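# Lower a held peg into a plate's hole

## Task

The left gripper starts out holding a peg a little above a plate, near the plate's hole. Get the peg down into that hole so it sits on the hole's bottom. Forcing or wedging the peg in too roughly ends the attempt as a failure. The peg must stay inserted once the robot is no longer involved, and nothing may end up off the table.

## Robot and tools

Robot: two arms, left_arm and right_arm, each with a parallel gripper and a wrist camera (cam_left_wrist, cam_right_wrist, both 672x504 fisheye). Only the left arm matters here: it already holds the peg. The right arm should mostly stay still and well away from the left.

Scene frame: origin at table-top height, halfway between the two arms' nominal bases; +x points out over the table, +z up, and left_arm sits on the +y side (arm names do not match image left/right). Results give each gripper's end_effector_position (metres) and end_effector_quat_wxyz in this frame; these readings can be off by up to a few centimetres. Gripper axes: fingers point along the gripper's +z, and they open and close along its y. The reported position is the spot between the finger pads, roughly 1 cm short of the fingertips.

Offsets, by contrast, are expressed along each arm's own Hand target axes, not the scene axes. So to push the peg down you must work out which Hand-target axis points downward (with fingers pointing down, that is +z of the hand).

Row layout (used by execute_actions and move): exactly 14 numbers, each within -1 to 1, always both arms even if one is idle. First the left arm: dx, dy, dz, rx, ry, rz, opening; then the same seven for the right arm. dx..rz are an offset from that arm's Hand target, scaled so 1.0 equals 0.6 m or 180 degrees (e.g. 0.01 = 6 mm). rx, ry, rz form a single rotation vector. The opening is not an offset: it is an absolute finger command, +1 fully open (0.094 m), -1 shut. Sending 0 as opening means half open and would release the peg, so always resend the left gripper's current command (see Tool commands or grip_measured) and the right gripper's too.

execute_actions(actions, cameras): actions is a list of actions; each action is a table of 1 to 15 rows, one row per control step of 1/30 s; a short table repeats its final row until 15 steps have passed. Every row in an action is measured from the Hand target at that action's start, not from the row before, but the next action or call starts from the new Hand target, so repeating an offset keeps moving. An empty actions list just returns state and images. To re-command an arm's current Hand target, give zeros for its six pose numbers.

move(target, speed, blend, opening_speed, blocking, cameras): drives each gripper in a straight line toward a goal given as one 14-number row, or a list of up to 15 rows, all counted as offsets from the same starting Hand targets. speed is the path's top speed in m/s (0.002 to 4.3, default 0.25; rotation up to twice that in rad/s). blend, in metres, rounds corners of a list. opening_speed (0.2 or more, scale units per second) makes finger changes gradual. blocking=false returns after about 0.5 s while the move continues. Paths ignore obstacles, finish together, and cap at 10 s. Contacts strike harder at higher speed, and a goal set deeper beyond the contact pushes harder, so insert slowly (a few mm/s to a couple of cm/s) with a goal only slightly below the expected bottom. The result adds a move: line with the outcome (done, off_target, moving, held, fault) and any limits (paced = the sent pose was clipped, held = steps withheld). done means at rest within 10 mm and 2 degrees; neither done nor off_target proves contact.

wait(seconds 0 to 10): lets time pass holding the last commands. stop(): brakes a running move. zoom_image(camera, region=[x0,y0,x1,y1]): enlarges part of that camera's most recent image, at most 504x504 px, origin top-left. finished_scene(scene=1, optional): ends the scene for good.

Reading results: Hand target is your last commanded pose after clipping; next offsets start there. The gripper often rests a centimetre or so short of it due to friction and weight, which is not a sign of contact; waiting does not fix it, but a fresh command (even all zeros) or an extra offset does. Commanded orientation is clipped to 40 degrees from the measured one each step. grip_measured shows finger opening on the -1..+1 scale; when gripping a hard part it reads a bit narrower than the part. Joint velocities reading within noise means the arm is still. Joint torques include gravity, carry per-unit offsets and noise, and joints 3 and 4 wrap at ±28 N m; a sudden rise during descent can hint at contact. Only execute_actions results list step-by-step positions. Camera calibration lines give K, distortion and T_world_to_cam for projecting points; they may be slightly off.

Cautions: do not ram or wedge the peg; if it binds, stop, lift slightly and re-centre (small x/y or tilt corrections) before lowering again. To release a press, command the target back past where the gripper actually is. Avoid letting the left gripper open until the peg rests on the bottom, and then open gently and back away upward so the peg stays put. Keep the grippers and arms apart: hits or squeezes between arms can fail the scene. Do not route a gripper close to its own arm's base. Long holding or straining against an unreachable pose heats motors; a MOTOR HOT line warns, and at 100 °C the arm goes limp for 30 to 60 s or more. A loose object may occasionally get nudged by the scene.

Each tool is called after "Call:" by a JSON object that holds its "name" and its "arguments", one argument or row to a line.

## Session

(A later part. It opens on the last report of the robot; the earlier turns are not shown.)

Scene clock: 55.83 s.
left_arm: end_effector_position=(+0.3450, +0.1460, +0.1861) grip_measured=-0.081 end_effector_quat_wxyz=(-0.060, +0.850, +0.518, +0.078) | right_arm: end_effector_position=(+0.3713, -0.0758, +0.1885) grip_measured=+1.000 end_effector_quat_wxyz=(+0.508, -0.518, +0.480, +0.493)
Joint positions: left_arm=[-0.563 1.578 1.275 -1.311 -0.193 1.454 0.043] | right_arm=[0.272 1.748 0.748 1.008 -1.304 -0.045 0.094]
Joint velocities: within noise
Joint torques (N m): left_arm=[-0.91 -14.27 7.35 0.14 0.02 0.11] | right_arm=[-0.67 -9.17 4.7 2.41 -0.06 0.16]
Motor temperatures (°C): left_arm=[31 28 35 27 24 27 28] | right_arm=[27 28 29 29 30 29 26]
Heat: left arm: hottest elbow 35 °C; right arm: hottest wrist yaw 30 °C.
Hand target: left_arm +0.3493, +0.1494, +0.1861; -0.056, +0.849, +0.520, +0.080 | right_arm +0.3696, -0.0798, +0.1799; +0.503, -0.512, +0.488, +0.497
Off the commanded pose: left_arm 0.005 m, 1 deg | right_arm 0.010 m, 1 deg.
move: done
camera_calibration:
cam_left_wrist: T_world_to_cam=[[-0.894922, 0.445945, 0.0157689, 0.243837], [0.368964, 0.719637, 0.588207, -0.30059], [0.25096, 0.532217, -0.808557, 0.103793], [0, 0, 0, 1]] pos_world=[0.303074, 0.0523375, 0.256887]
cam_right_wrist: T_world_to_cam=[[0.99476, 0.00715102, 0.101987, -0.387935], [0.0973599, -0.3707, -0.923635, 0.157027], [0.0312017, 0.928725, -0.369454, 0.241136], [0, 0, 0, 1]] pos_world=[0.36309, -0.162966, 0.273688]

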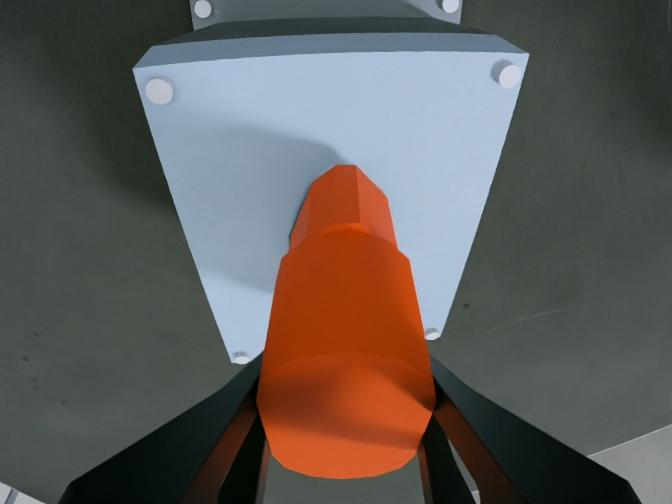

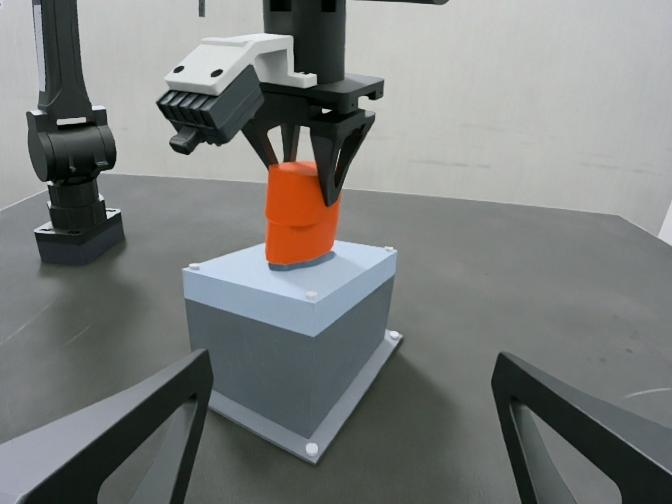

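Call:
{"name": "move", "arguments": {
  "target": [
    [0.02,0.0008,-0.075,0,0,-0.008,-1,0,0,0,0,0,0,1],
    [0.0013,0.0008,0.008,0,0,-0.008,-1,0,0,0,0,0,0,1]
  ],
  "speed": [0.1,0.05]
}}

Call:
{"name": "zoom_image", "arguments": {
  "camera": "cam_left_wrist",
  "region": [280, 130, 420, 270]
}}

Call:
{"name": "zoom_image", "arguments": {
  "camera": "cam_right_wrist",
  "region": [258, 210, 348, 280]
}}

Scene clock: 58.83 s.
left_arm: end_effector_position=(+0.3469, +0.1482, +0.1816) grip_measured=-0.081 end_effector_quat_wxyz=(-0.060, +0.847, +0.522, +0.079) | right_arm: end_effector_position=(+0.3713, -0.0758, +0.1885) grip_measured=+1.000 end_effector_quat_wxyz=(+0.508, -0.518, +0.480, +0.493)
Joint positions: left_arm=[-0.556 1.583 1.268 -1.299 -0.193 1.45 0.043] | right_arm=[0.272 1.748 0.748 1.008 -1.304 -0.045 0.094]
Joint velocities: within noise
Joint torques (N m): left_arm=[-1.08 -14.21 7.34 0.12 0.02 -0.08] | right_arm=[-0.62 -9.11 4.7 2.41 -0.04 0.16]
Motor temperatures (°C): left_arm=[31 28 35 27 24 27 28] | right_arm=[27 29 29 29 30 29 26]
Heat: left arm: hottest elbow 35 °C; right arm: hottest wrist yaw 30 °C.
Hand target: left_arm +0.3505, +0.1507, +0.1815; -0.055, +0.842, +0.530, +0.081 | right_arm +0.3696, -0.0798, +0.1799; +0.503, -0.512, +0.488, +0.497
Off the commanded pose: left_arm 0.004 m, 1 deg | right_arm 0.010 m, 1 deg.
move: done
camera_calibration:
cam_left_wrist: T_world_to_cam=[[-0.899274, 0.437161, 0.0140146, 0.247771], [0.36097, 0.723687, 0.588199, -0.298021], [0.246995, 0.534011, -0.808595, 0.0996374], [0, 0, 0, 1]] pos_world=[0.30578, 0.0541505, 0.252389]
cam_right_wrist: T_world_to_cam=[[0.99476, 0.00715102, 0.101987, -0.387935], [0.0973599, -0.3707, -0.923635, 0.157027], [0.0312017, 0.928725, -0.369454, 0.241136], [0, 0, 0, 1]] pos_world=[0.36309, -0.162966, 0.273688]

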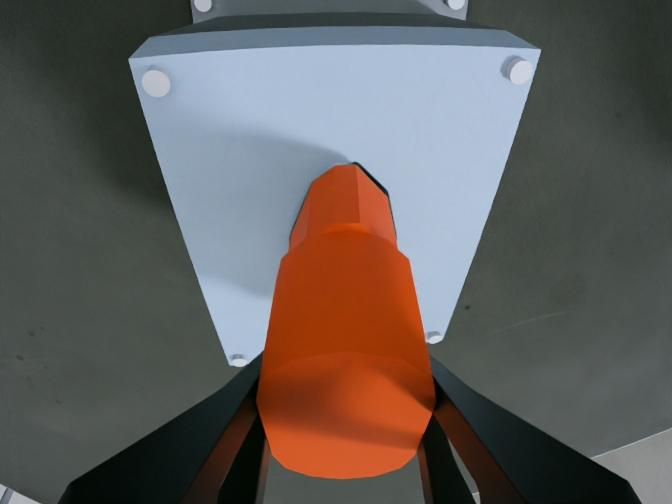

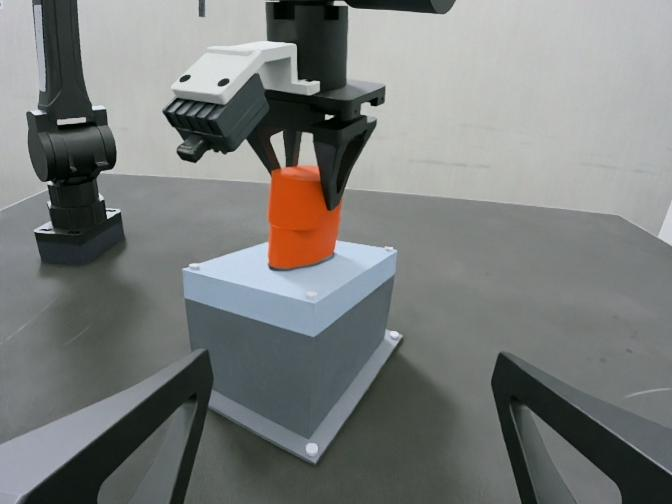

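Scaled by 3.600 from the camera's 672x504 image, which has a finer 960x720 frame.

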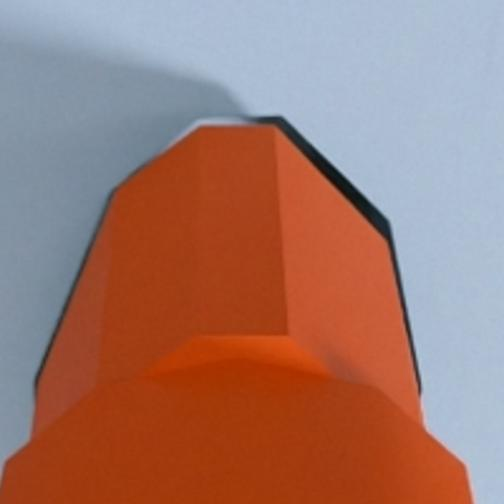

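Scaled by 5.600 from the camera's 672x504 image, which has a finer 960x720 frame.

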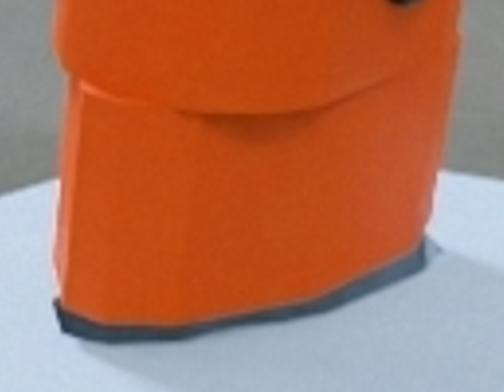

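Call:
{"name": "move", "arguments": {
  "target": [-0.002,-0.0003,0.0148,0,0,0.003,-1,0,0,0,0,0,0,1],
  "speed": 0.03
}}

Call:
{"name": "zoom_image", "arguments": {
  "camera": "cam_left_wrist",
  "region": [280, 130, 420, 270]
}}

Call:
{"name": "zoom_image", "arguments": {
  "camera": "cam_right_wrist",
  "region": [258, 210, 348, 280]
}}

Scene clock: 59.97 s.
left_arm: end_effector_position=(+0.3471, +0.1481, +0.1781) grip_measured=-0.081 end_effector_quat_wxyz=(-0.058, +0.847, +0.523, +0.080) | right_arm: end_effector_position=(+0.3713, -0.0758, +0.1885) grip_measured=+1.000 end_effector_quat_wxyz=(+0.508, -0.518, +0.480, +0.493)
Joint positions: left_arm=[-0.556 1.583 1.258 -1.284 -0.193 1.45 0.043] | right_arm=[0.272 1.748 0.748 1.008 -1.304 -0.045 0.094]
Joint velocities: within noise
Joint torques (N m): left_arm=[-1.03 -13.63 6.8 0.46 0.01 0.03] | right_arm=[-0.67 -9.23 4.67 2.44 -0.05 0.16]
Motor temperatures (°C): left_arm=[31 28 35 27 24 27 28] | right_arm=[27 29 29 29 30 29 26]
Heat: left arm: hottest elbow 35 °C; right arm: hottest wrist yaw 30 °C.
Hand target: left_arm +0.3505, +0.1513, +0.1726; -0.056, +0.845, +0.527, +0.081 | right_arm +0.3696, -0.0798, +0.1799; +0.503, -0.512, +0.488, +0.497
Off the commanded pose: left_arm 0.007 m, 1 deg | right_arm 0.010 m, 1 deg.
move: done
camera_calibration:
cam_left_wrist: T_world_to_cam=[[-0.899339, 0.437167, 0.00869022, 0.249027], [0.358302, 0.725415, 0.587701, -0.295216], [0.250619, 0.531656, -0.809031, 0.0959942], [0, 0, 0, 1]] pos_world=[0.305678, 0.0542522, 0.248997]
cam_right_wrist: T_world_to_cam=[[0.99476, 0.00715102, 0.101987, -0.387935], [0.0973599, -0.3707, -0.923635, 0.157027], [0.0312017, 0.928725, -0.369454, 0.241136], [0, 0, 0, 1]] pos_world=[0.36309, -0.162966, 0.273688]

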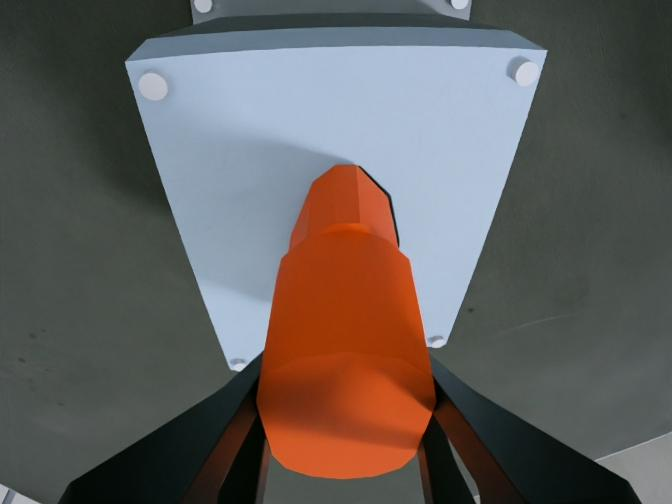

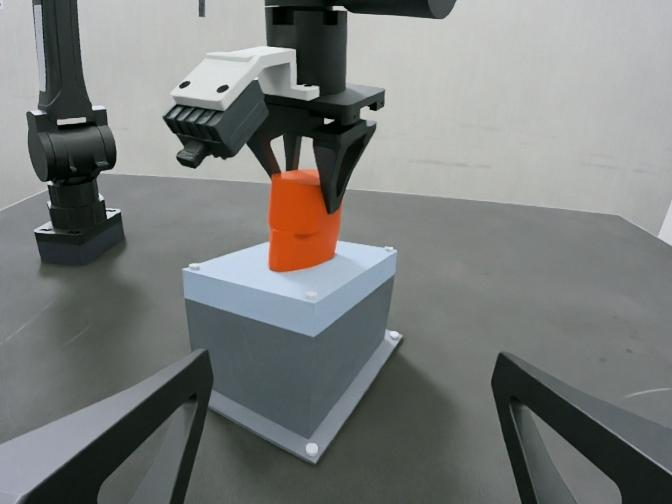

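Scaled by 3.600 from the camera's 672x504 image, which has a finer 960x720 frame.

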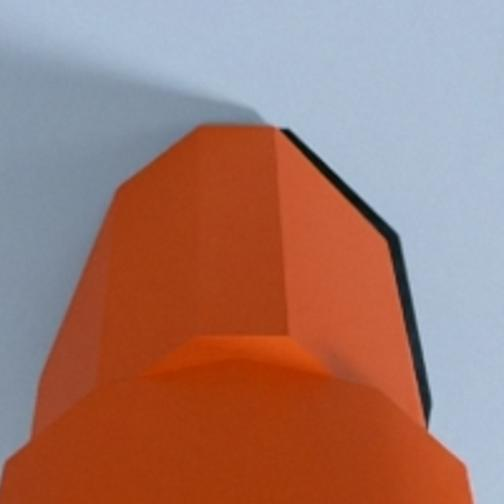

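Scaled by 5.600 from the camera's 672x504 image, which has a finer 960x720 frame.

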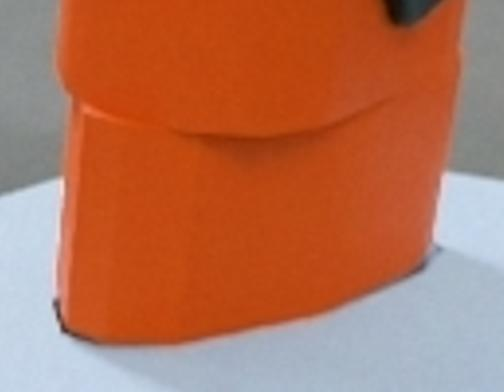

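Call:
{"name": "move", "arguments": {
  "target": [
    [0.0145,-0.0015,-0.0735,0,0,0,-1,0,0,0,0,0,0,1],
    [0.001,-0.001,-0.005,0,0,0,-1,0,0,0,0,0,0,1],
    [0,-0.001,0,0,0,0,-1,0,0,0,0,0,0,1]
  ],
  "speed": [0.1,0.05,0.02]
}}

Call:
{"name": "zoom_image", "arguments": {
  "camera": "cam_left_wrist",
  "region": [280, 130, 420, 270]
}}

Call:
{"name": "zoom_image", "arguments": {
  "camera": "cam_right_wrist",
  "region": [258, 210, 348, 280]
}}

Scene clock: 61.97 s.
left_arm: end_effector_position=(+0.3472, +0.1481, +0.1781) grip_measured=-0.081 end_effector_quat_wxyz=(-0.056, +0.847, +0.523, +0.080) | right_arm: end_effector_position=(+0.3712, -0.0758, +0.1885) grip_measured=+1.000 end_effector_quat_wxyz=(+0.508, -0.518, +0.480, +0.493)
Joint positions: left_arm=[-0.556 1.581 1.257 -1.281 -0.193 1.45 0.043] | right_arm=[0.272 1.748 0.748 1.008 -1.304 -0.045 0.094]
Joint velocities: within noise
Joint torques (N m): left_arm=[-1.03 -13.63 6.82 0.36 0.01 0.04] | right_arm=[-0.67 -9.11 4.7 2.44 -0.05 0.15]
Motor temperatures (°C): left_arm=[31 28 35 27 24 27 28] | right_arm=[27 29 29 29 30 29 26]
Heat: left arm: hottest elbow 35 °C; right arm: hottest wrist yaw 30 °C.
Hand target: left_arm +0.3499, +0.1516, +0.1726; -0.055, +0.845, +0.526, +0.081 | right_arm +0.3696, -0.0798, +0.1799; +0.503, -0.512, +0.488, +0.497
Off the commanded pose: left_arm 0.007 m, 1 deg | right_arm 0.010 m, 1 deg.
move: done
camera_calibration:
cam_left_wrist: T_world_to_cam=[[-0.899325, 0.437238, 0.00606445, 0.249537], [0.357051, 0.726246, 0.587436, -0.294852], [0.252445, 0.530462, -0.809248, 0.0955299], [0, 0, 0, 1]] pos_world=[0.305576, 0.054353, 0.249001]
cam_right_wrist: T_world_to_cam=[[0.994761, 0.00746351, 0.101951, -0.387875], [0.0974433, -0.37067, -0.923639, 0.157002], [0.0308967, 0.928735, -0.369455, 0.241249], [0, 0, 0, 1]] pos_world=[0.36309, -0.162966, 0.273689]

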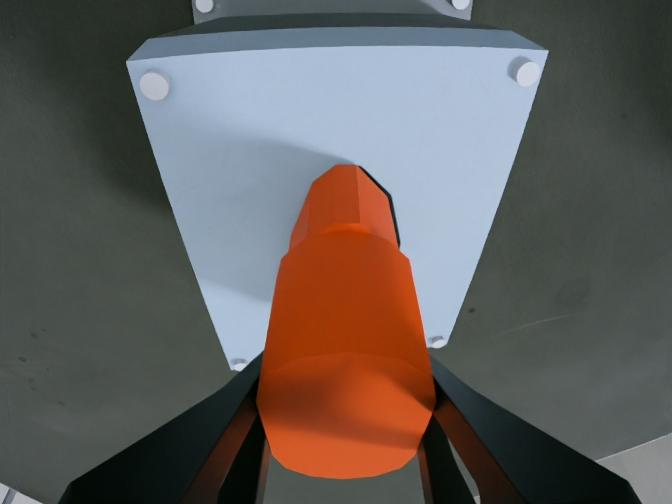

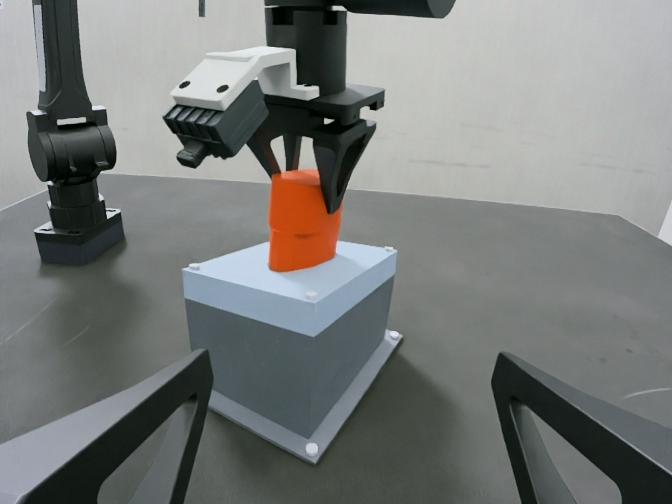

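Scaled by 3.600 from the camera's 672x504 image, which has a finer 960x720 frame.

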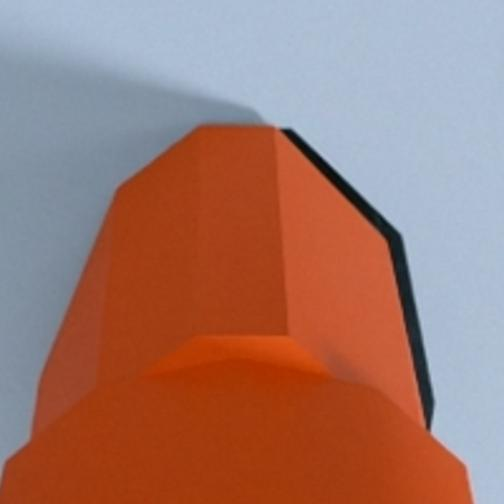

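Scaled by 5.600 from the camera's 672x504 image, which has a finer 960x720 frame.

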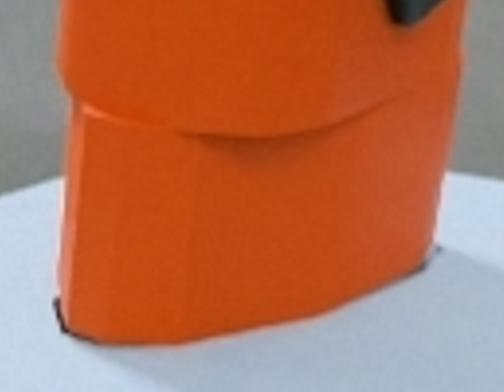

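Call:
{"name": "move", "arguments": {
  "target": [
    [0.0143,-0.0025,-0.0735,0,0,0,-1,0,0,0,0,0,0,1],
    [0.0015,-0.0025,-0.008,0,0,0,-1,0,0,0,0,0,0,1]
  ],
  "speed": [0.1,0.03]
}}

Call:
{"name": "zoom_image", "arguments": {
  "camera": "cam_left_wrist",
  "region": [280, 130, 420, 270]
}}

Call:
{"name": "zoom_image", "arguments": {
  "camera": "cam_right_wrist",
  "region": [258, 210, 348, 280]
}}

Scene clock: 64.53 s.
left_arm: end_effector_position=(+0.3458, +0.1490, +0.1799) grip_measured=-0.081 end_effector_quat_wxyz=(-0.057, +0.847, +0.523, +0.080) | right_arm: end_effector_position=(+0.3712, -0.0758, +0.1885) grip_measured=+1.000 end_effector_quat_wxyz=(+0.508, -0.518, +0.480, +0.493)
Joint positions: left_arm=[-0.556 1.577 1.257 -1.287 -0.193 1.45 0.043] | right_arm=[0.272 1.748 0.748 1.008 -1.304 -0.045 0.094]
Joint velocities: within noise
Joint torques (N m): left_arm=[-1.08 -13.86 7.12 0.21 0.01 0.03] | right_arm=[-0.56 -9.05 4.67 2.43 -0.06 0.16]
Motor temperatures (°C): left_arm=[31 28 35 27 24 27 28] | right_arm=[27 29 29 29 30 29 26]
Heat: left arm: hottest elbow 35 °C; right arm: hottest wrist yaw 30 °C.
Hand target: left_arm +0.3486, +0.1522, +0.1774; -0.056, +0.844, +0.527, +0.081 | right_arm +0.3695, -0.0799, +0.1799; +0.503, -0.512, +0.488, +0.497
Off the commanded pose: left_arm 0.005 m, 1 deg | right_arm 0.010 m, 1 deg.
move: done
camera_calibration:
cam_left_wrist: T_world_to_cam=[[-0.899495, 0.436853, 0.00826159, 0.247621], [0.357829, 0.725668, 0.587677, -0.296326], [0.250734, 0.531569, -0.809053, 0.0972734], [0, 0, 0, 1]] pos_world=[0.304378, 0.0551528, 0.250798]
cam_right_wrist: T_world_to_cam=[[0.994761, 0.00746351, 0.101951, -0.387875], [0.0974433, -0.37067, -0.923639, 0.157002], [0.0308967, 0.928735, -0.369455, 0.241249], [0, 0, 0, 1]] pos_world=[0.36309, -0.162966, 0.273689]

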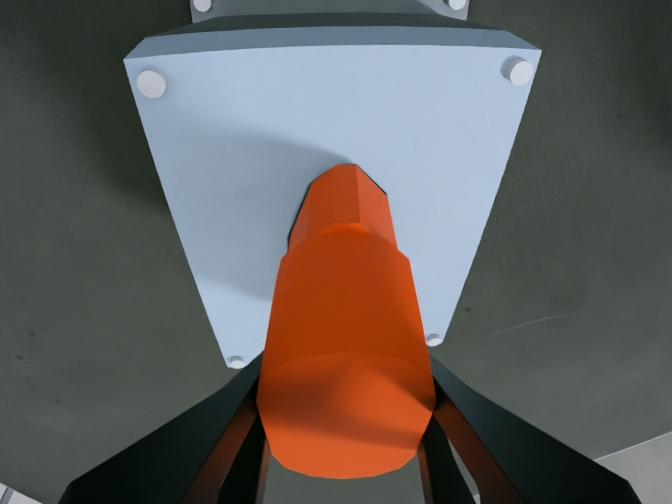

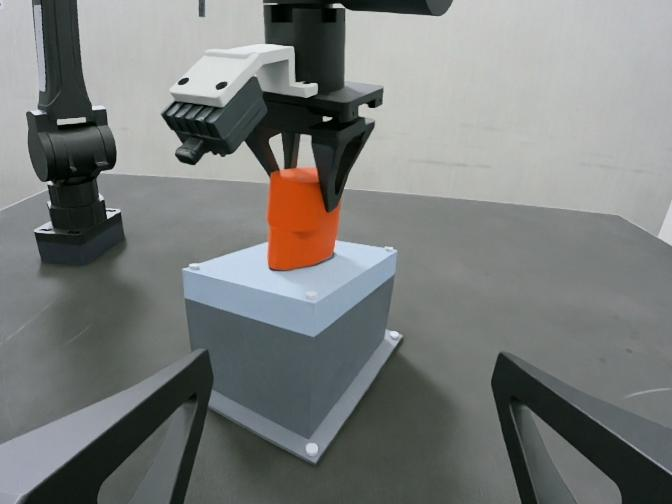

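Scaled by 3.600 from the camera's 672x504 image, which has a finer 960x720 frame.

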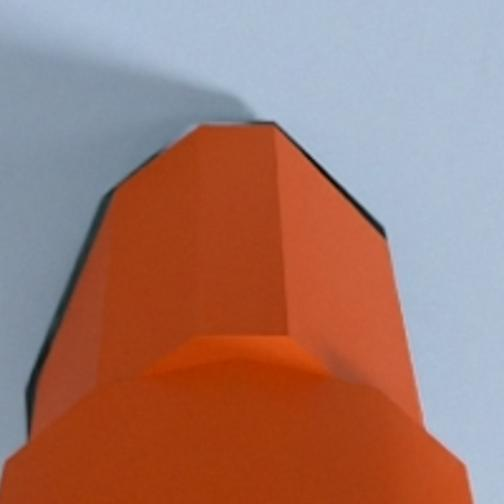

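Scaled by 5.600 from the camera's 672x504 image, which has a finer 960x720 frame.

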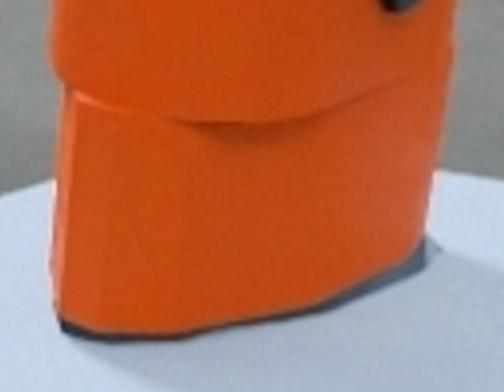

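Call:
{"name": "move", "arguments": {
  "target": [
    [0.0145,0.0005,-0.0735,0,0,0,-1,0,0,0,0,0,0,1],
    [-0.0023,0.001,0.0123,0,0,0,-1,0,0,0,0,0,0,1]
  ],
  "speed": [0.1,0.03]
}}

Call:
{"name": "zoom_image", "arguments": {
  "camera": "cam_left_wrist",
  "region": [280, 130, 420, 270]
}}

Call:
{"name": "zoom_image", "arguments": {
  "camera": "cam_right_wrist",
  "region": [258, 210, 348, 280]
}}

Scene clock: 67.30 s.
left_arm: end_effector_position=(+0.3464, +0.1484, +0.1777) grip_measured=-0.081 end_effector_quat_wxyz=(-0.055, +0.847, +0.523, +0.080) | right_arm: end_effector_position=(+0.3712, -0.0758, +0.1885) grip_measured=+1.000 end_effector_quat_wxyz=(+0.508, -0.518, +0.480, +0.493)
Joint positions: left_arm=[-0.556 1.579 1.252 -1.278 -0.193 1.45 0.043] | right_arm=[0.272 1.748 0.748 1.008 -1.304 -0.045 0.094]
Joint velocities: within noise
Joint torques (N m): left_arm=[-1.08 -13.22 6.63 0.5 -0.02 0.03] | right_arm=[-0.56 -9.11 4.7 2.43 -0.05 0.15]
Motor temperatures (°C): left_arm=[31 28 35 27 24 27 28] | right_arm=[27 29 29 29 30 29 26]
Heat: left arm: hottest elbow 35 °C; right arm: hottest wrist yaw 30 °C.
Hand target: left_arm +0.3492, +0.1520, +0.1701; -0.055, +0.844, +0.527, +0.081 | right_arm +0.3695, -0.0799, +0.1799; +0.503, -0.512, +0.488, +0.497
Off the commanded pose: left_arm 0.009 m, 0 deg | right_arm 0.010 m, 1 deg.
move: done
camera_calibration:
cam_left_wrist: T_world_to_cam=[[-0.899539, 0.436817, 0.00454633, 0.24911], [0.356151, 0.727317, 0.586657, -0.294274], [0.252955, 0.52934, -0.809822, 0.0953271], [0, 0, 0, 1]] pos_world=[0.304776, 0.0547546, 0.248703]
cam_right_wrist: T_world_to_cam=[[0.994761, 0.00746351, 0.101951, -0.387875], [0.0974433, -0.37067, -0.923639, 0.157002], [0.0308967, 0.928735, -0.369455, 0.241249], [0, 0, 0, 1]] pos_world=[0.36309, -0.162966, 0.273689]

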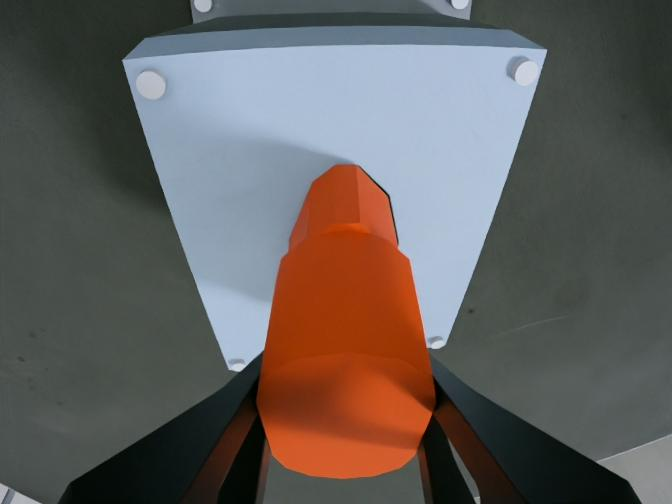

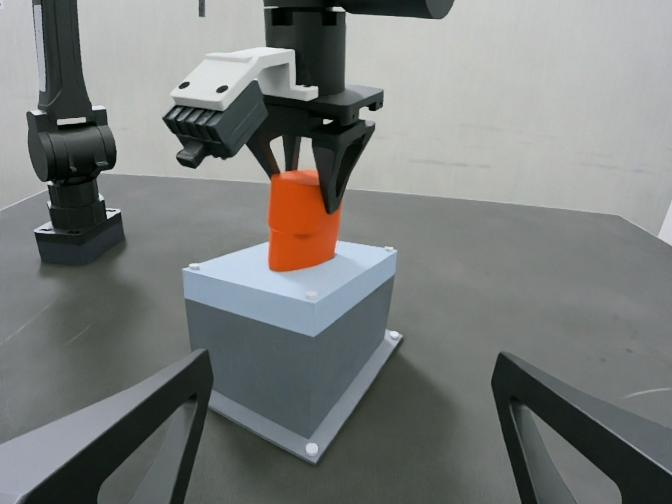

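Scaled by 3.600 from the camera's 672x504 image, which has a finer 960x720 frame.

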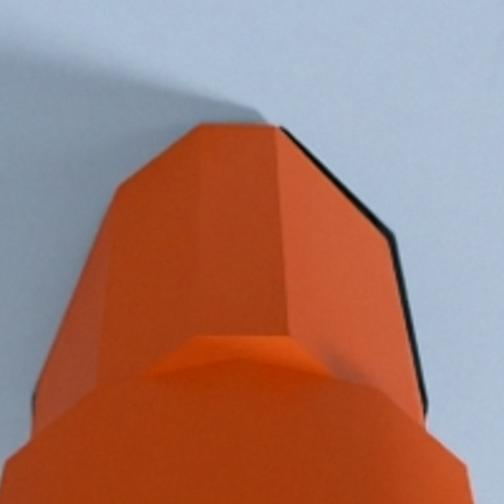

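Scaled by 5.600 from the camera's 672x504 image, which has a finer 960x720 frame.

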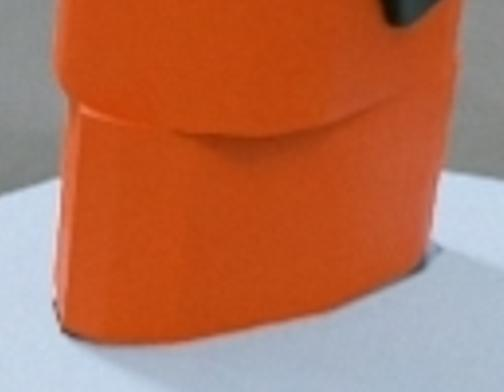

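Call:
{"name": "move", "arguments": {
  "target": [
    [0.015,0.0,-0.0800,0,0,0,-1,0,0,0,0,0,0,1],
    [0.0001,-0.0007,-0.0045,0,0,0,-1,0,0,0,0,0,0,1]
  ],
  "speed": [0.1,0.03]
}}

Call:
{"name": "zoom_image", "arguments": {
  "camera": "cam_left_wrist",
  "region": [280, 130, 420, 270]
}}

Call:
{"name": "zoom_image", "arguments": {
  "camera": "cam_right_wrist",
  "region": [258, 210, 348, 280]
}}

Scene clock: 70.07 s.
left_arm: end_effector_position=(+0.3456, +0.1489, +0.1768) grip_measured=-0.081 end_effector_quat_wxyz=(-0.057, +0.847, +0.523, +0.080) | right_arm: end_effector_position=(+0.3712, -0.0758, +0.1885) grip_measured=+1.000 end_effector_quat_wxyz=(+0.508, -0.518, +0.480, +0.493)
Joint positions: left_arm=[-0.556 1.579 1.25 -1.278 -0.192 1.45 0.043] | right_arm=[0.272 1.748 0.748 1.008 -1.304 -0.045 0.094]
Joint velocities: within noise
Joint torques (N m): left_arm=[-1.08 -13.51 6.99 0.28 -0.03 0.02] | right_arm=[-0.67 -9.11 4.68 2.43 -0.06 0.16]
Motor temperatures (°C): left_arm=[31 28 35 27 24 27 28] | right_arm=[27 29 29 29 30 29 26]
Heat: left arm: hottest elbow 35 °C; right arm: hottest wrist yaw 30 °C.
Hand target: left_arm +0.3486, +0.1517, +0.1727; -0.055, +0.845, +0.527, +0.081 | right_arm +0.3695, -0.0799, +0.1799; +0.503, -0.512, +0.488, +0.497
Off the commanded pose: left_arm 0.006 m, 1 deg | right_arm 0.010 m, 1 deg.
move: done
camera_calibration:
cam_left_wrist: T_world_to_cam=[[-0.899494, 0.436873, 0.00722155, 0.247631], [0.357621, 0.726621, 0.586625, -0.294186], [0.251034, 0.530249, -0.809826, 0.0950956], [0, 0, 0, 1]] pos_world=[0.304078, 0.0551538, 0.247799]
cam_right_wrist: T_world_to_cam=[[0.994761, 0.00746351, 0.101951, -0.387875], [0.0974433, -0.37067, -0.923639, 0.157002], [0.0308967, 0.928735, -0.369455, 0.241249], [0, 0, 0, 1]] pos_world=[0.36309, -0.162966, 0.273689]

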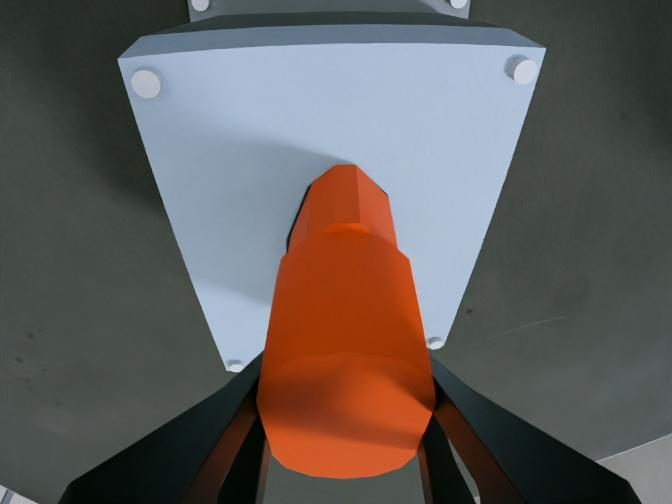

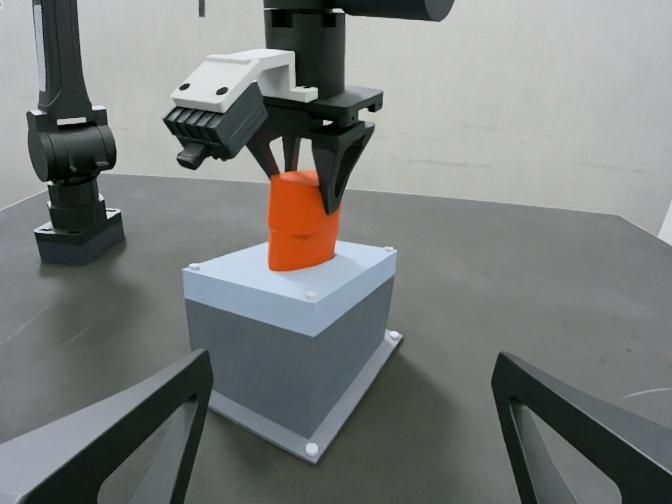

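Scaled by 3.600 from the camera's 672x504 image, which has a finer 960x720 frame.

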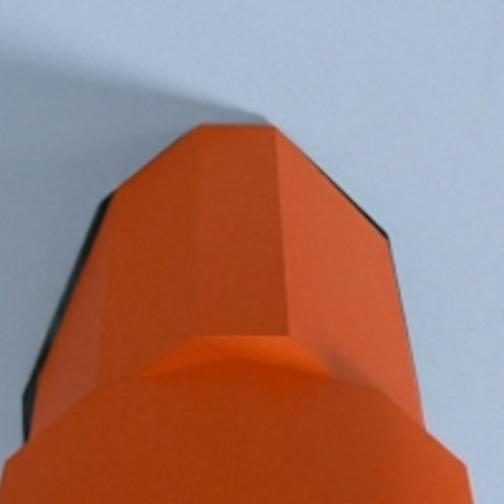

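Scaled by 5.600 from the camera's 672x504 image, which has a finer 960x720 frame.

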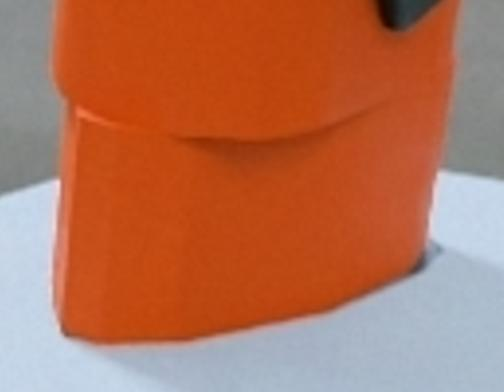

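Call:
{"name": "move", "arguments": {
  "target": [
    [0.0155,0.001,-0.0800,0,0,0,-1,0,0,0,0,0,0,1],
    [0.0005,0.0008,0.0025,0,0,0,-1,0,0,0,0,0,0,1]
  ],
  "speed": [0.1,0.03]
}}

Call:
{"name": "zoom_image", "arguments": {
  "camera": "cam_left_wrist",
  "region": [280, 130, 420, 270]
}}

Call:
{"name": "zoom_image", "arguments": {
  "camera": "cam_right_wrist",
  "region": [258, 210, 348, 280]
}}

Scene clock: 72.90 s.
left_arm: end_effector_position=(+0.3464, +0.1485, +0.1775) grip_measured=-0.081 end_effector_quat_wxyz=(-0.056, +0.847, +0.523, +0.080) | right_arm: end_effector_position=(+0.3712, -0.0758, +0.1885) grip_measured=+1.000 end_effector_quat_wxyz=(+0.508, -0.518, +0.480, +0.493)
Joint positions: left_arm=[-0.556 1.579 1.252 -1.278 -0.192 1.45 0.043] | right_arm=[0.272 1.748 0.748 1.008 -1.304 -0.045 0.094]
Joint velocities: within noise
Joint torques (N m): left_arm=[-1.03 -13.39 6.76 0.42 -0.02 0.04] | right_arm=[-0.5 -9.17 4.71 2.44 -0.05 0.15]
Motor temperatures (°C): left_arm=[31 28 35 27 24 27 28] | right_arm=[27 29 29 29 30 29 26]
Heat: left arm: hottest elbow 35 °C; right arm: hottest wrist yaw 30 °C.
Hand target: left_arm +0.3493, +0.1522, +0.1713; -0.056, +0.844, +0.527, +0.081 | right_arm +0.3695, -0.0799, +0.1799; +0.503, -0.512, +0.488, +0.497
Off the commanded pose: left_arm 0.008 m, 0 deg | right_arm 0.010 m, 1 deg.
move: done
camera_calibration:
cam_left_wrist: T_world_to_cam=[[-0.899676, 0.436529, 0.00498074, 0.249107], [0.356231, 0.727494, 0.586389, -0.294233], [0.252352, 0.529335, -0.810014, 0.0953177], [0, 0, 0, 1]] pos_world=[0.304877, 0.054855, 0.248503]
cam_right_wrist: T_world_to_cam=[[0.994761, 0.00746351, 0.101951, -0.387875], [0.0974433, -0.37067, -0.923639, 0.157002], [0.0308967, 0.928735, -0.369455, 0.241249], [0, 0, 0, 1]] pos_world=[0.36309, -0.162966, 0.273689]

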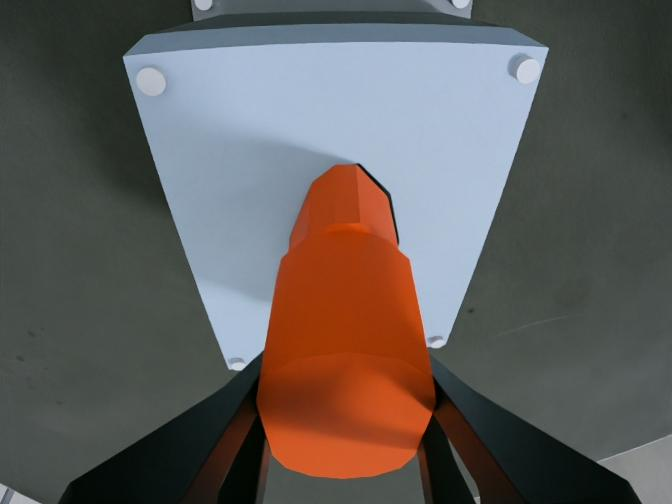

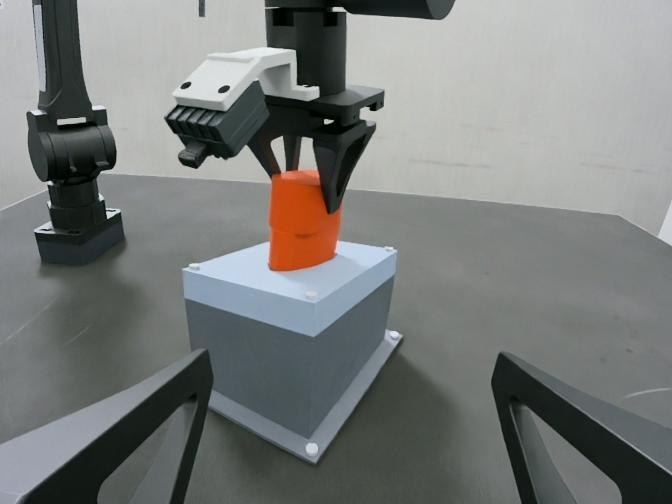

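Scaled by 3.600 from the camera's 672x504 image, which has a finer 960x720 frame.

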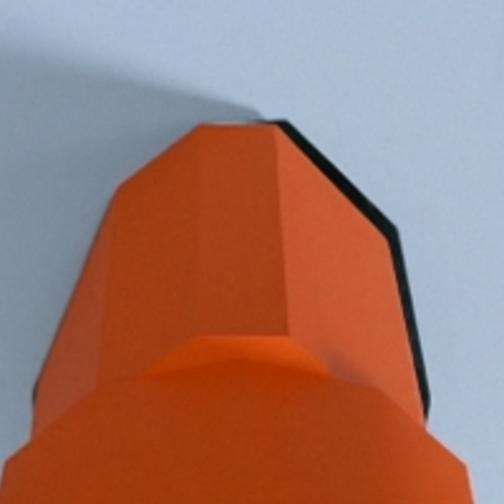

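Scaled by 5.600 from the camera's 672x504 image, which has a finer 960x720 frame.

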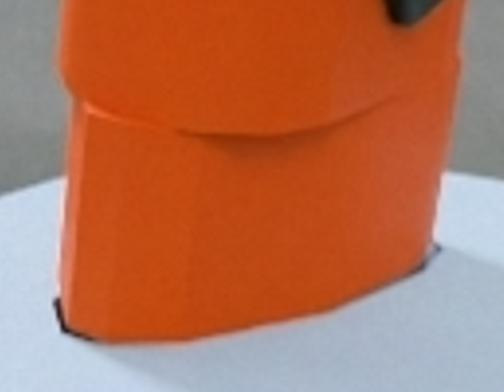

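Call:
{"name": "move", "arguments": {
  "target": [
    [0.015,0.0,-0.0800,0,0,0.003,-1,0,0,0,0,0,0,1],
    [0.0003,-0.0006,-0.0017,0,0,0.003,-1,0,0,0,0,0,0,1]
  ],
  "speed": [0.1,0.03]
}}

Call:
{"name": "zoom_image", "arguments": {
  "camera": "cam_left_wrist",
  "region": [280, 130, 420, 270]
}}

Call:
{"name": "zoom_image", "arguments": {
  "camera": "cam_right_wrist",
  "region": [258, 210, 348, 280]
}}

Scene clock: 75.90 s.
left_arm: end_effector_position=(+0.3455, +0.1492, +0.1735) grip_measured=-0.081 end_effector_quat_wxyz=(-0.058, +0.847, +0.522, +0.079) | right_arm: end_effector_position=(+0.3712, -0.0758, +0.1885) grip_measured=+1.000 end_effector_quat_wxyz=(+0.508, -0.518, +0.480, +0.493)
Joint positions: left_arm=[-0.556 1.583 1.246 -1.273 -0.193 1.453 0.043] | right_arm=[0.272 1.748 0.748 1.008 -1.304 -0.045 0.094]
Joint velocities: within noise
Joint torques (N m): left_arm=[-1.03 -13.92 7.24 0.14 -0.02 0.11] | right_arm=[-0.67 -9.11 4.68 2.43 -0.05 0.16]
Motor temperatures (°C): left_arm=[31 28 35 27 24 27 28] | right_arm=[27 29 29 29 30 29 26]
Heat: left arm: hottest elbow 35 °C; right arm: hottest wrist yaw 30 °C.
Hand target: left_arm +0.3490, +0.1523, +0.1724; -0.056, +0.847, +0.523, +0.080 | right_arm +0.3695, -0.0799, +0.1799; +0.503, -0.512, +0.488, +0.497
Off the commanded pose: left_arm 0.005 m, 0 deg | right_arm 0.010 m, 1 deg.
move: done
camera_calibration:
cam_left_wrist: T_world_to_cam=[[-0.898502, 0.438839, 0.010759, 0.246294], [0.360914, 0.72456, 0.587158, -0.293407], [0.249872, 0.531445, -0.809401, 0.092498], [0, 0, 0, 1]] pos_world=[0.304078, 0.0553497, 0.244494]
cam_right_wrist: T_world_to_cam=[[0.994797, 0.00751874, 0.101598, -0.387782], [0.0971355, -0.370664, -0.923674, 0.157125], [0.0307138, 0.928737, -0.369466, 0.241319], [0, 0, 0, 1]] pos_world=[0.36309, -0.162966, 0.273689]

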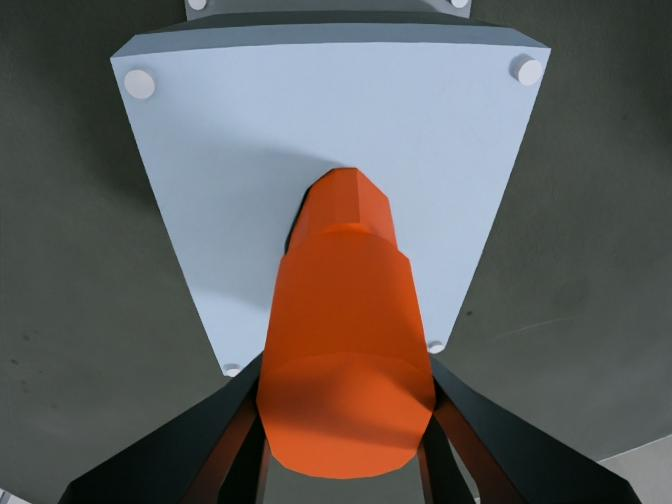

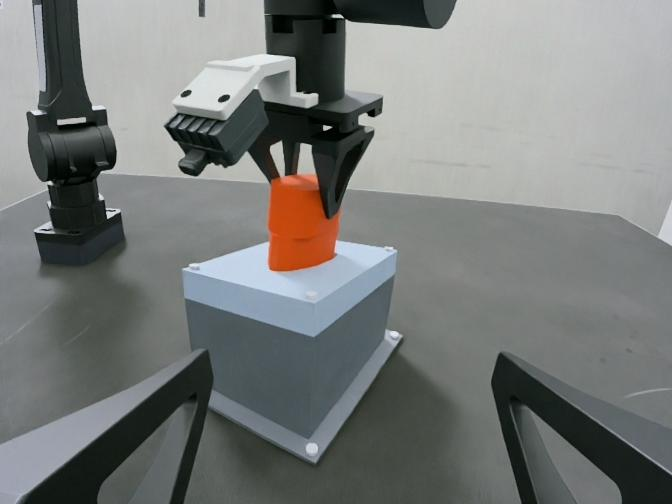

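Scaled by 3.600 from the camera's 672x504 image, which has a finer 960x720 frame.

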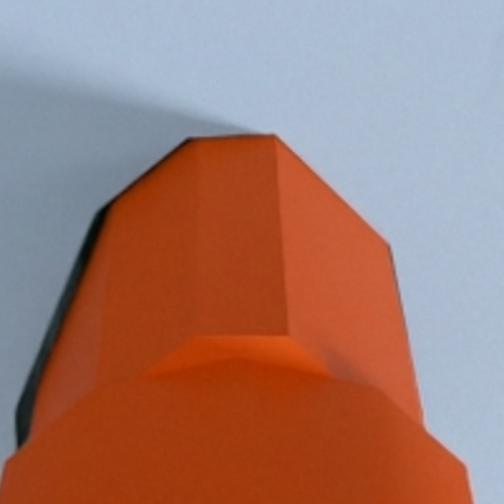

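Scaled by 5.600 from the camera's 672x504 image, which has a finer 960x720 frame.

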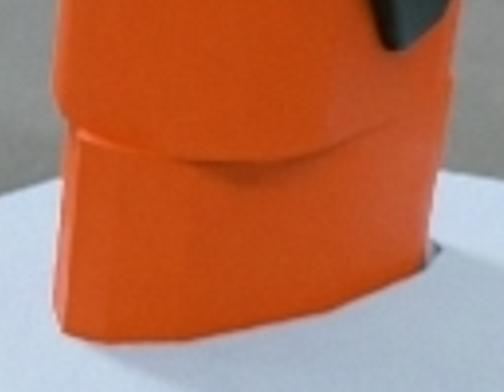

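Call:
{"name": "move", "arguments": {
  "target": [-0.0030,0.0007,0.0160,0,0,0,-1,0,0,0,0,0,0,1],
  "speed": 0.03
}}

Call:
{"name": "zoom_image", "arguments": {
  "camera": "cam_left_wrist",
  "region": [280, 130, 420, 270]
}}

Call:
{"name": "zoom_image", "arguments": {
  "camera": "cam_right_wrist",
  "region": [258, 210, 348, 280]
}}

Scene clock: 76.97 s.
left_arm: end_effector_position=(+0.3459, +0.1489, +0.1638) grip_measured=-0.081 end_effector_quat_wxyz=(-0.058, +0.847, +0.522, +0.079) | right_arm: end_effector_position=(+0.3712, -0.0758, +0.1885) grip_measured=+1.000 end_effector_quat_wxyz=(+0.508, -0.518, +0.480, +0.493)
Joint positions: left_arm=[-0.556 1.593 1.231 -1.248 -0.193 1.453 0.043] | right_arm=[0.272 1.748 0.748 1.008 -1.304 -0.045 0.094]
Joint velocities: within noise
Joint torques (N m): left_arm=[-1.08 -13.98 7.15 0.13 -0.03 0.11] | right_arm=[-0.67 -9.05 4.7 2.44 -0.05 0.16]
Motor temperatures (°C): left_arm=[31 28 35 27 24 27 28] | right_arm=[27 29 29 29 30 29 26]
Heat: left arm: hottest elbow 35 °C; right arm: hottest wrist yaw 30 °C.
Hand target: left_arm +0.3492, +0.1523, +0.1624; -0.056, +0.847, +0.523, +0.080 | right_arm +0.3695, -0.0799, +0.1799; +0.503, -0.512, +0.488, +0.497
Off the commanded pose: left_arm 0.005 m, 0 deg | right_arm 0.010 m, 1 deg.
move: done
camera_calibration:
cam_left_wrist: T_world_to_cam=[[-0.898502, 0.438839, 0.010759, 0.246847], [0.360914, 0.72456, 0.587158, -0.287652], [0.249872, 0.531445, -0.809401, 0.0845722], [0, 0, 0, 1]] pos_world=[0.304478, 0.0551497, 0.234694]
cam_right_wrist: T_world_to_cam=[[0.994797, 0.00751874, 0.101598, -0.387782], [0.0971355, -0.370664, -0.923674, 0.157125], [0.0307138, 0.928737, -0.369466, 0.241319], [0, 0, 0, 1]] pos_world=[0.36309, -0.162966, 0.273689]

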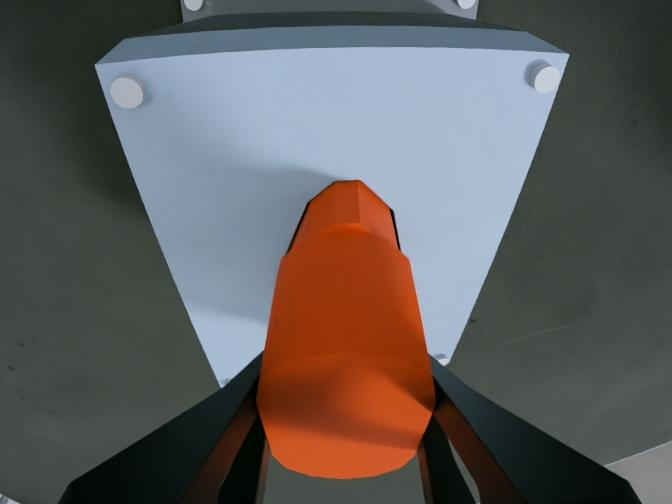

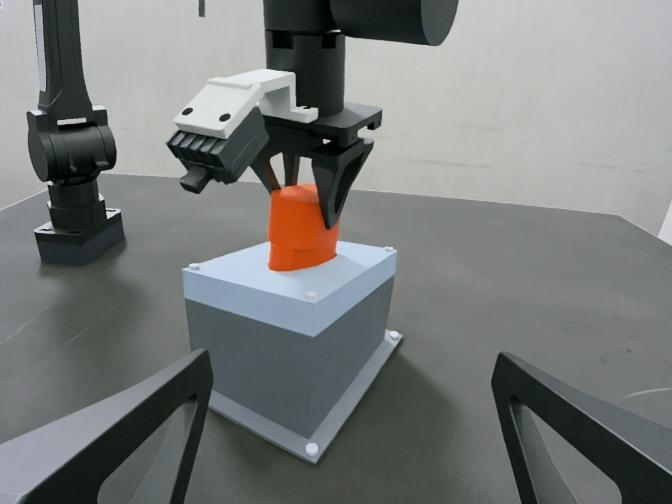

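Scaled by 3.600 from the camera's 672x504 image, which has a finer 960x720 frame.

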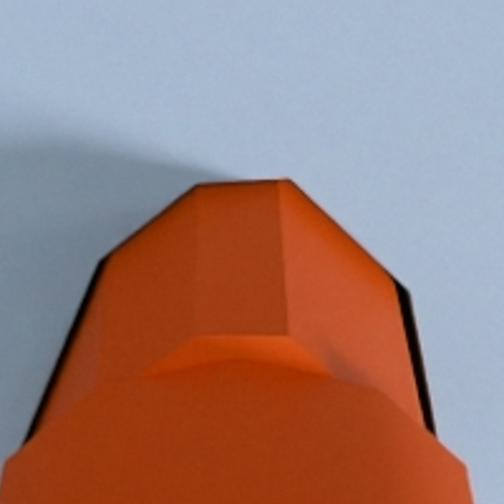

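Scaled by 5.600 from the camera's 672x504 image, which has a finer 960x720 frame.

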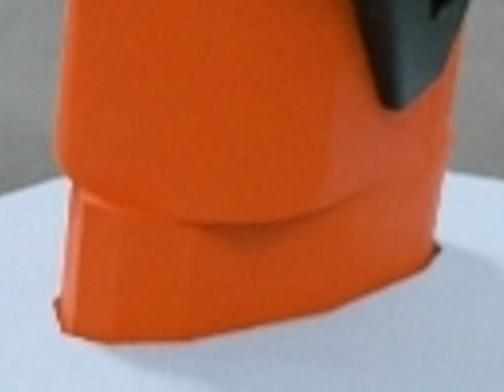

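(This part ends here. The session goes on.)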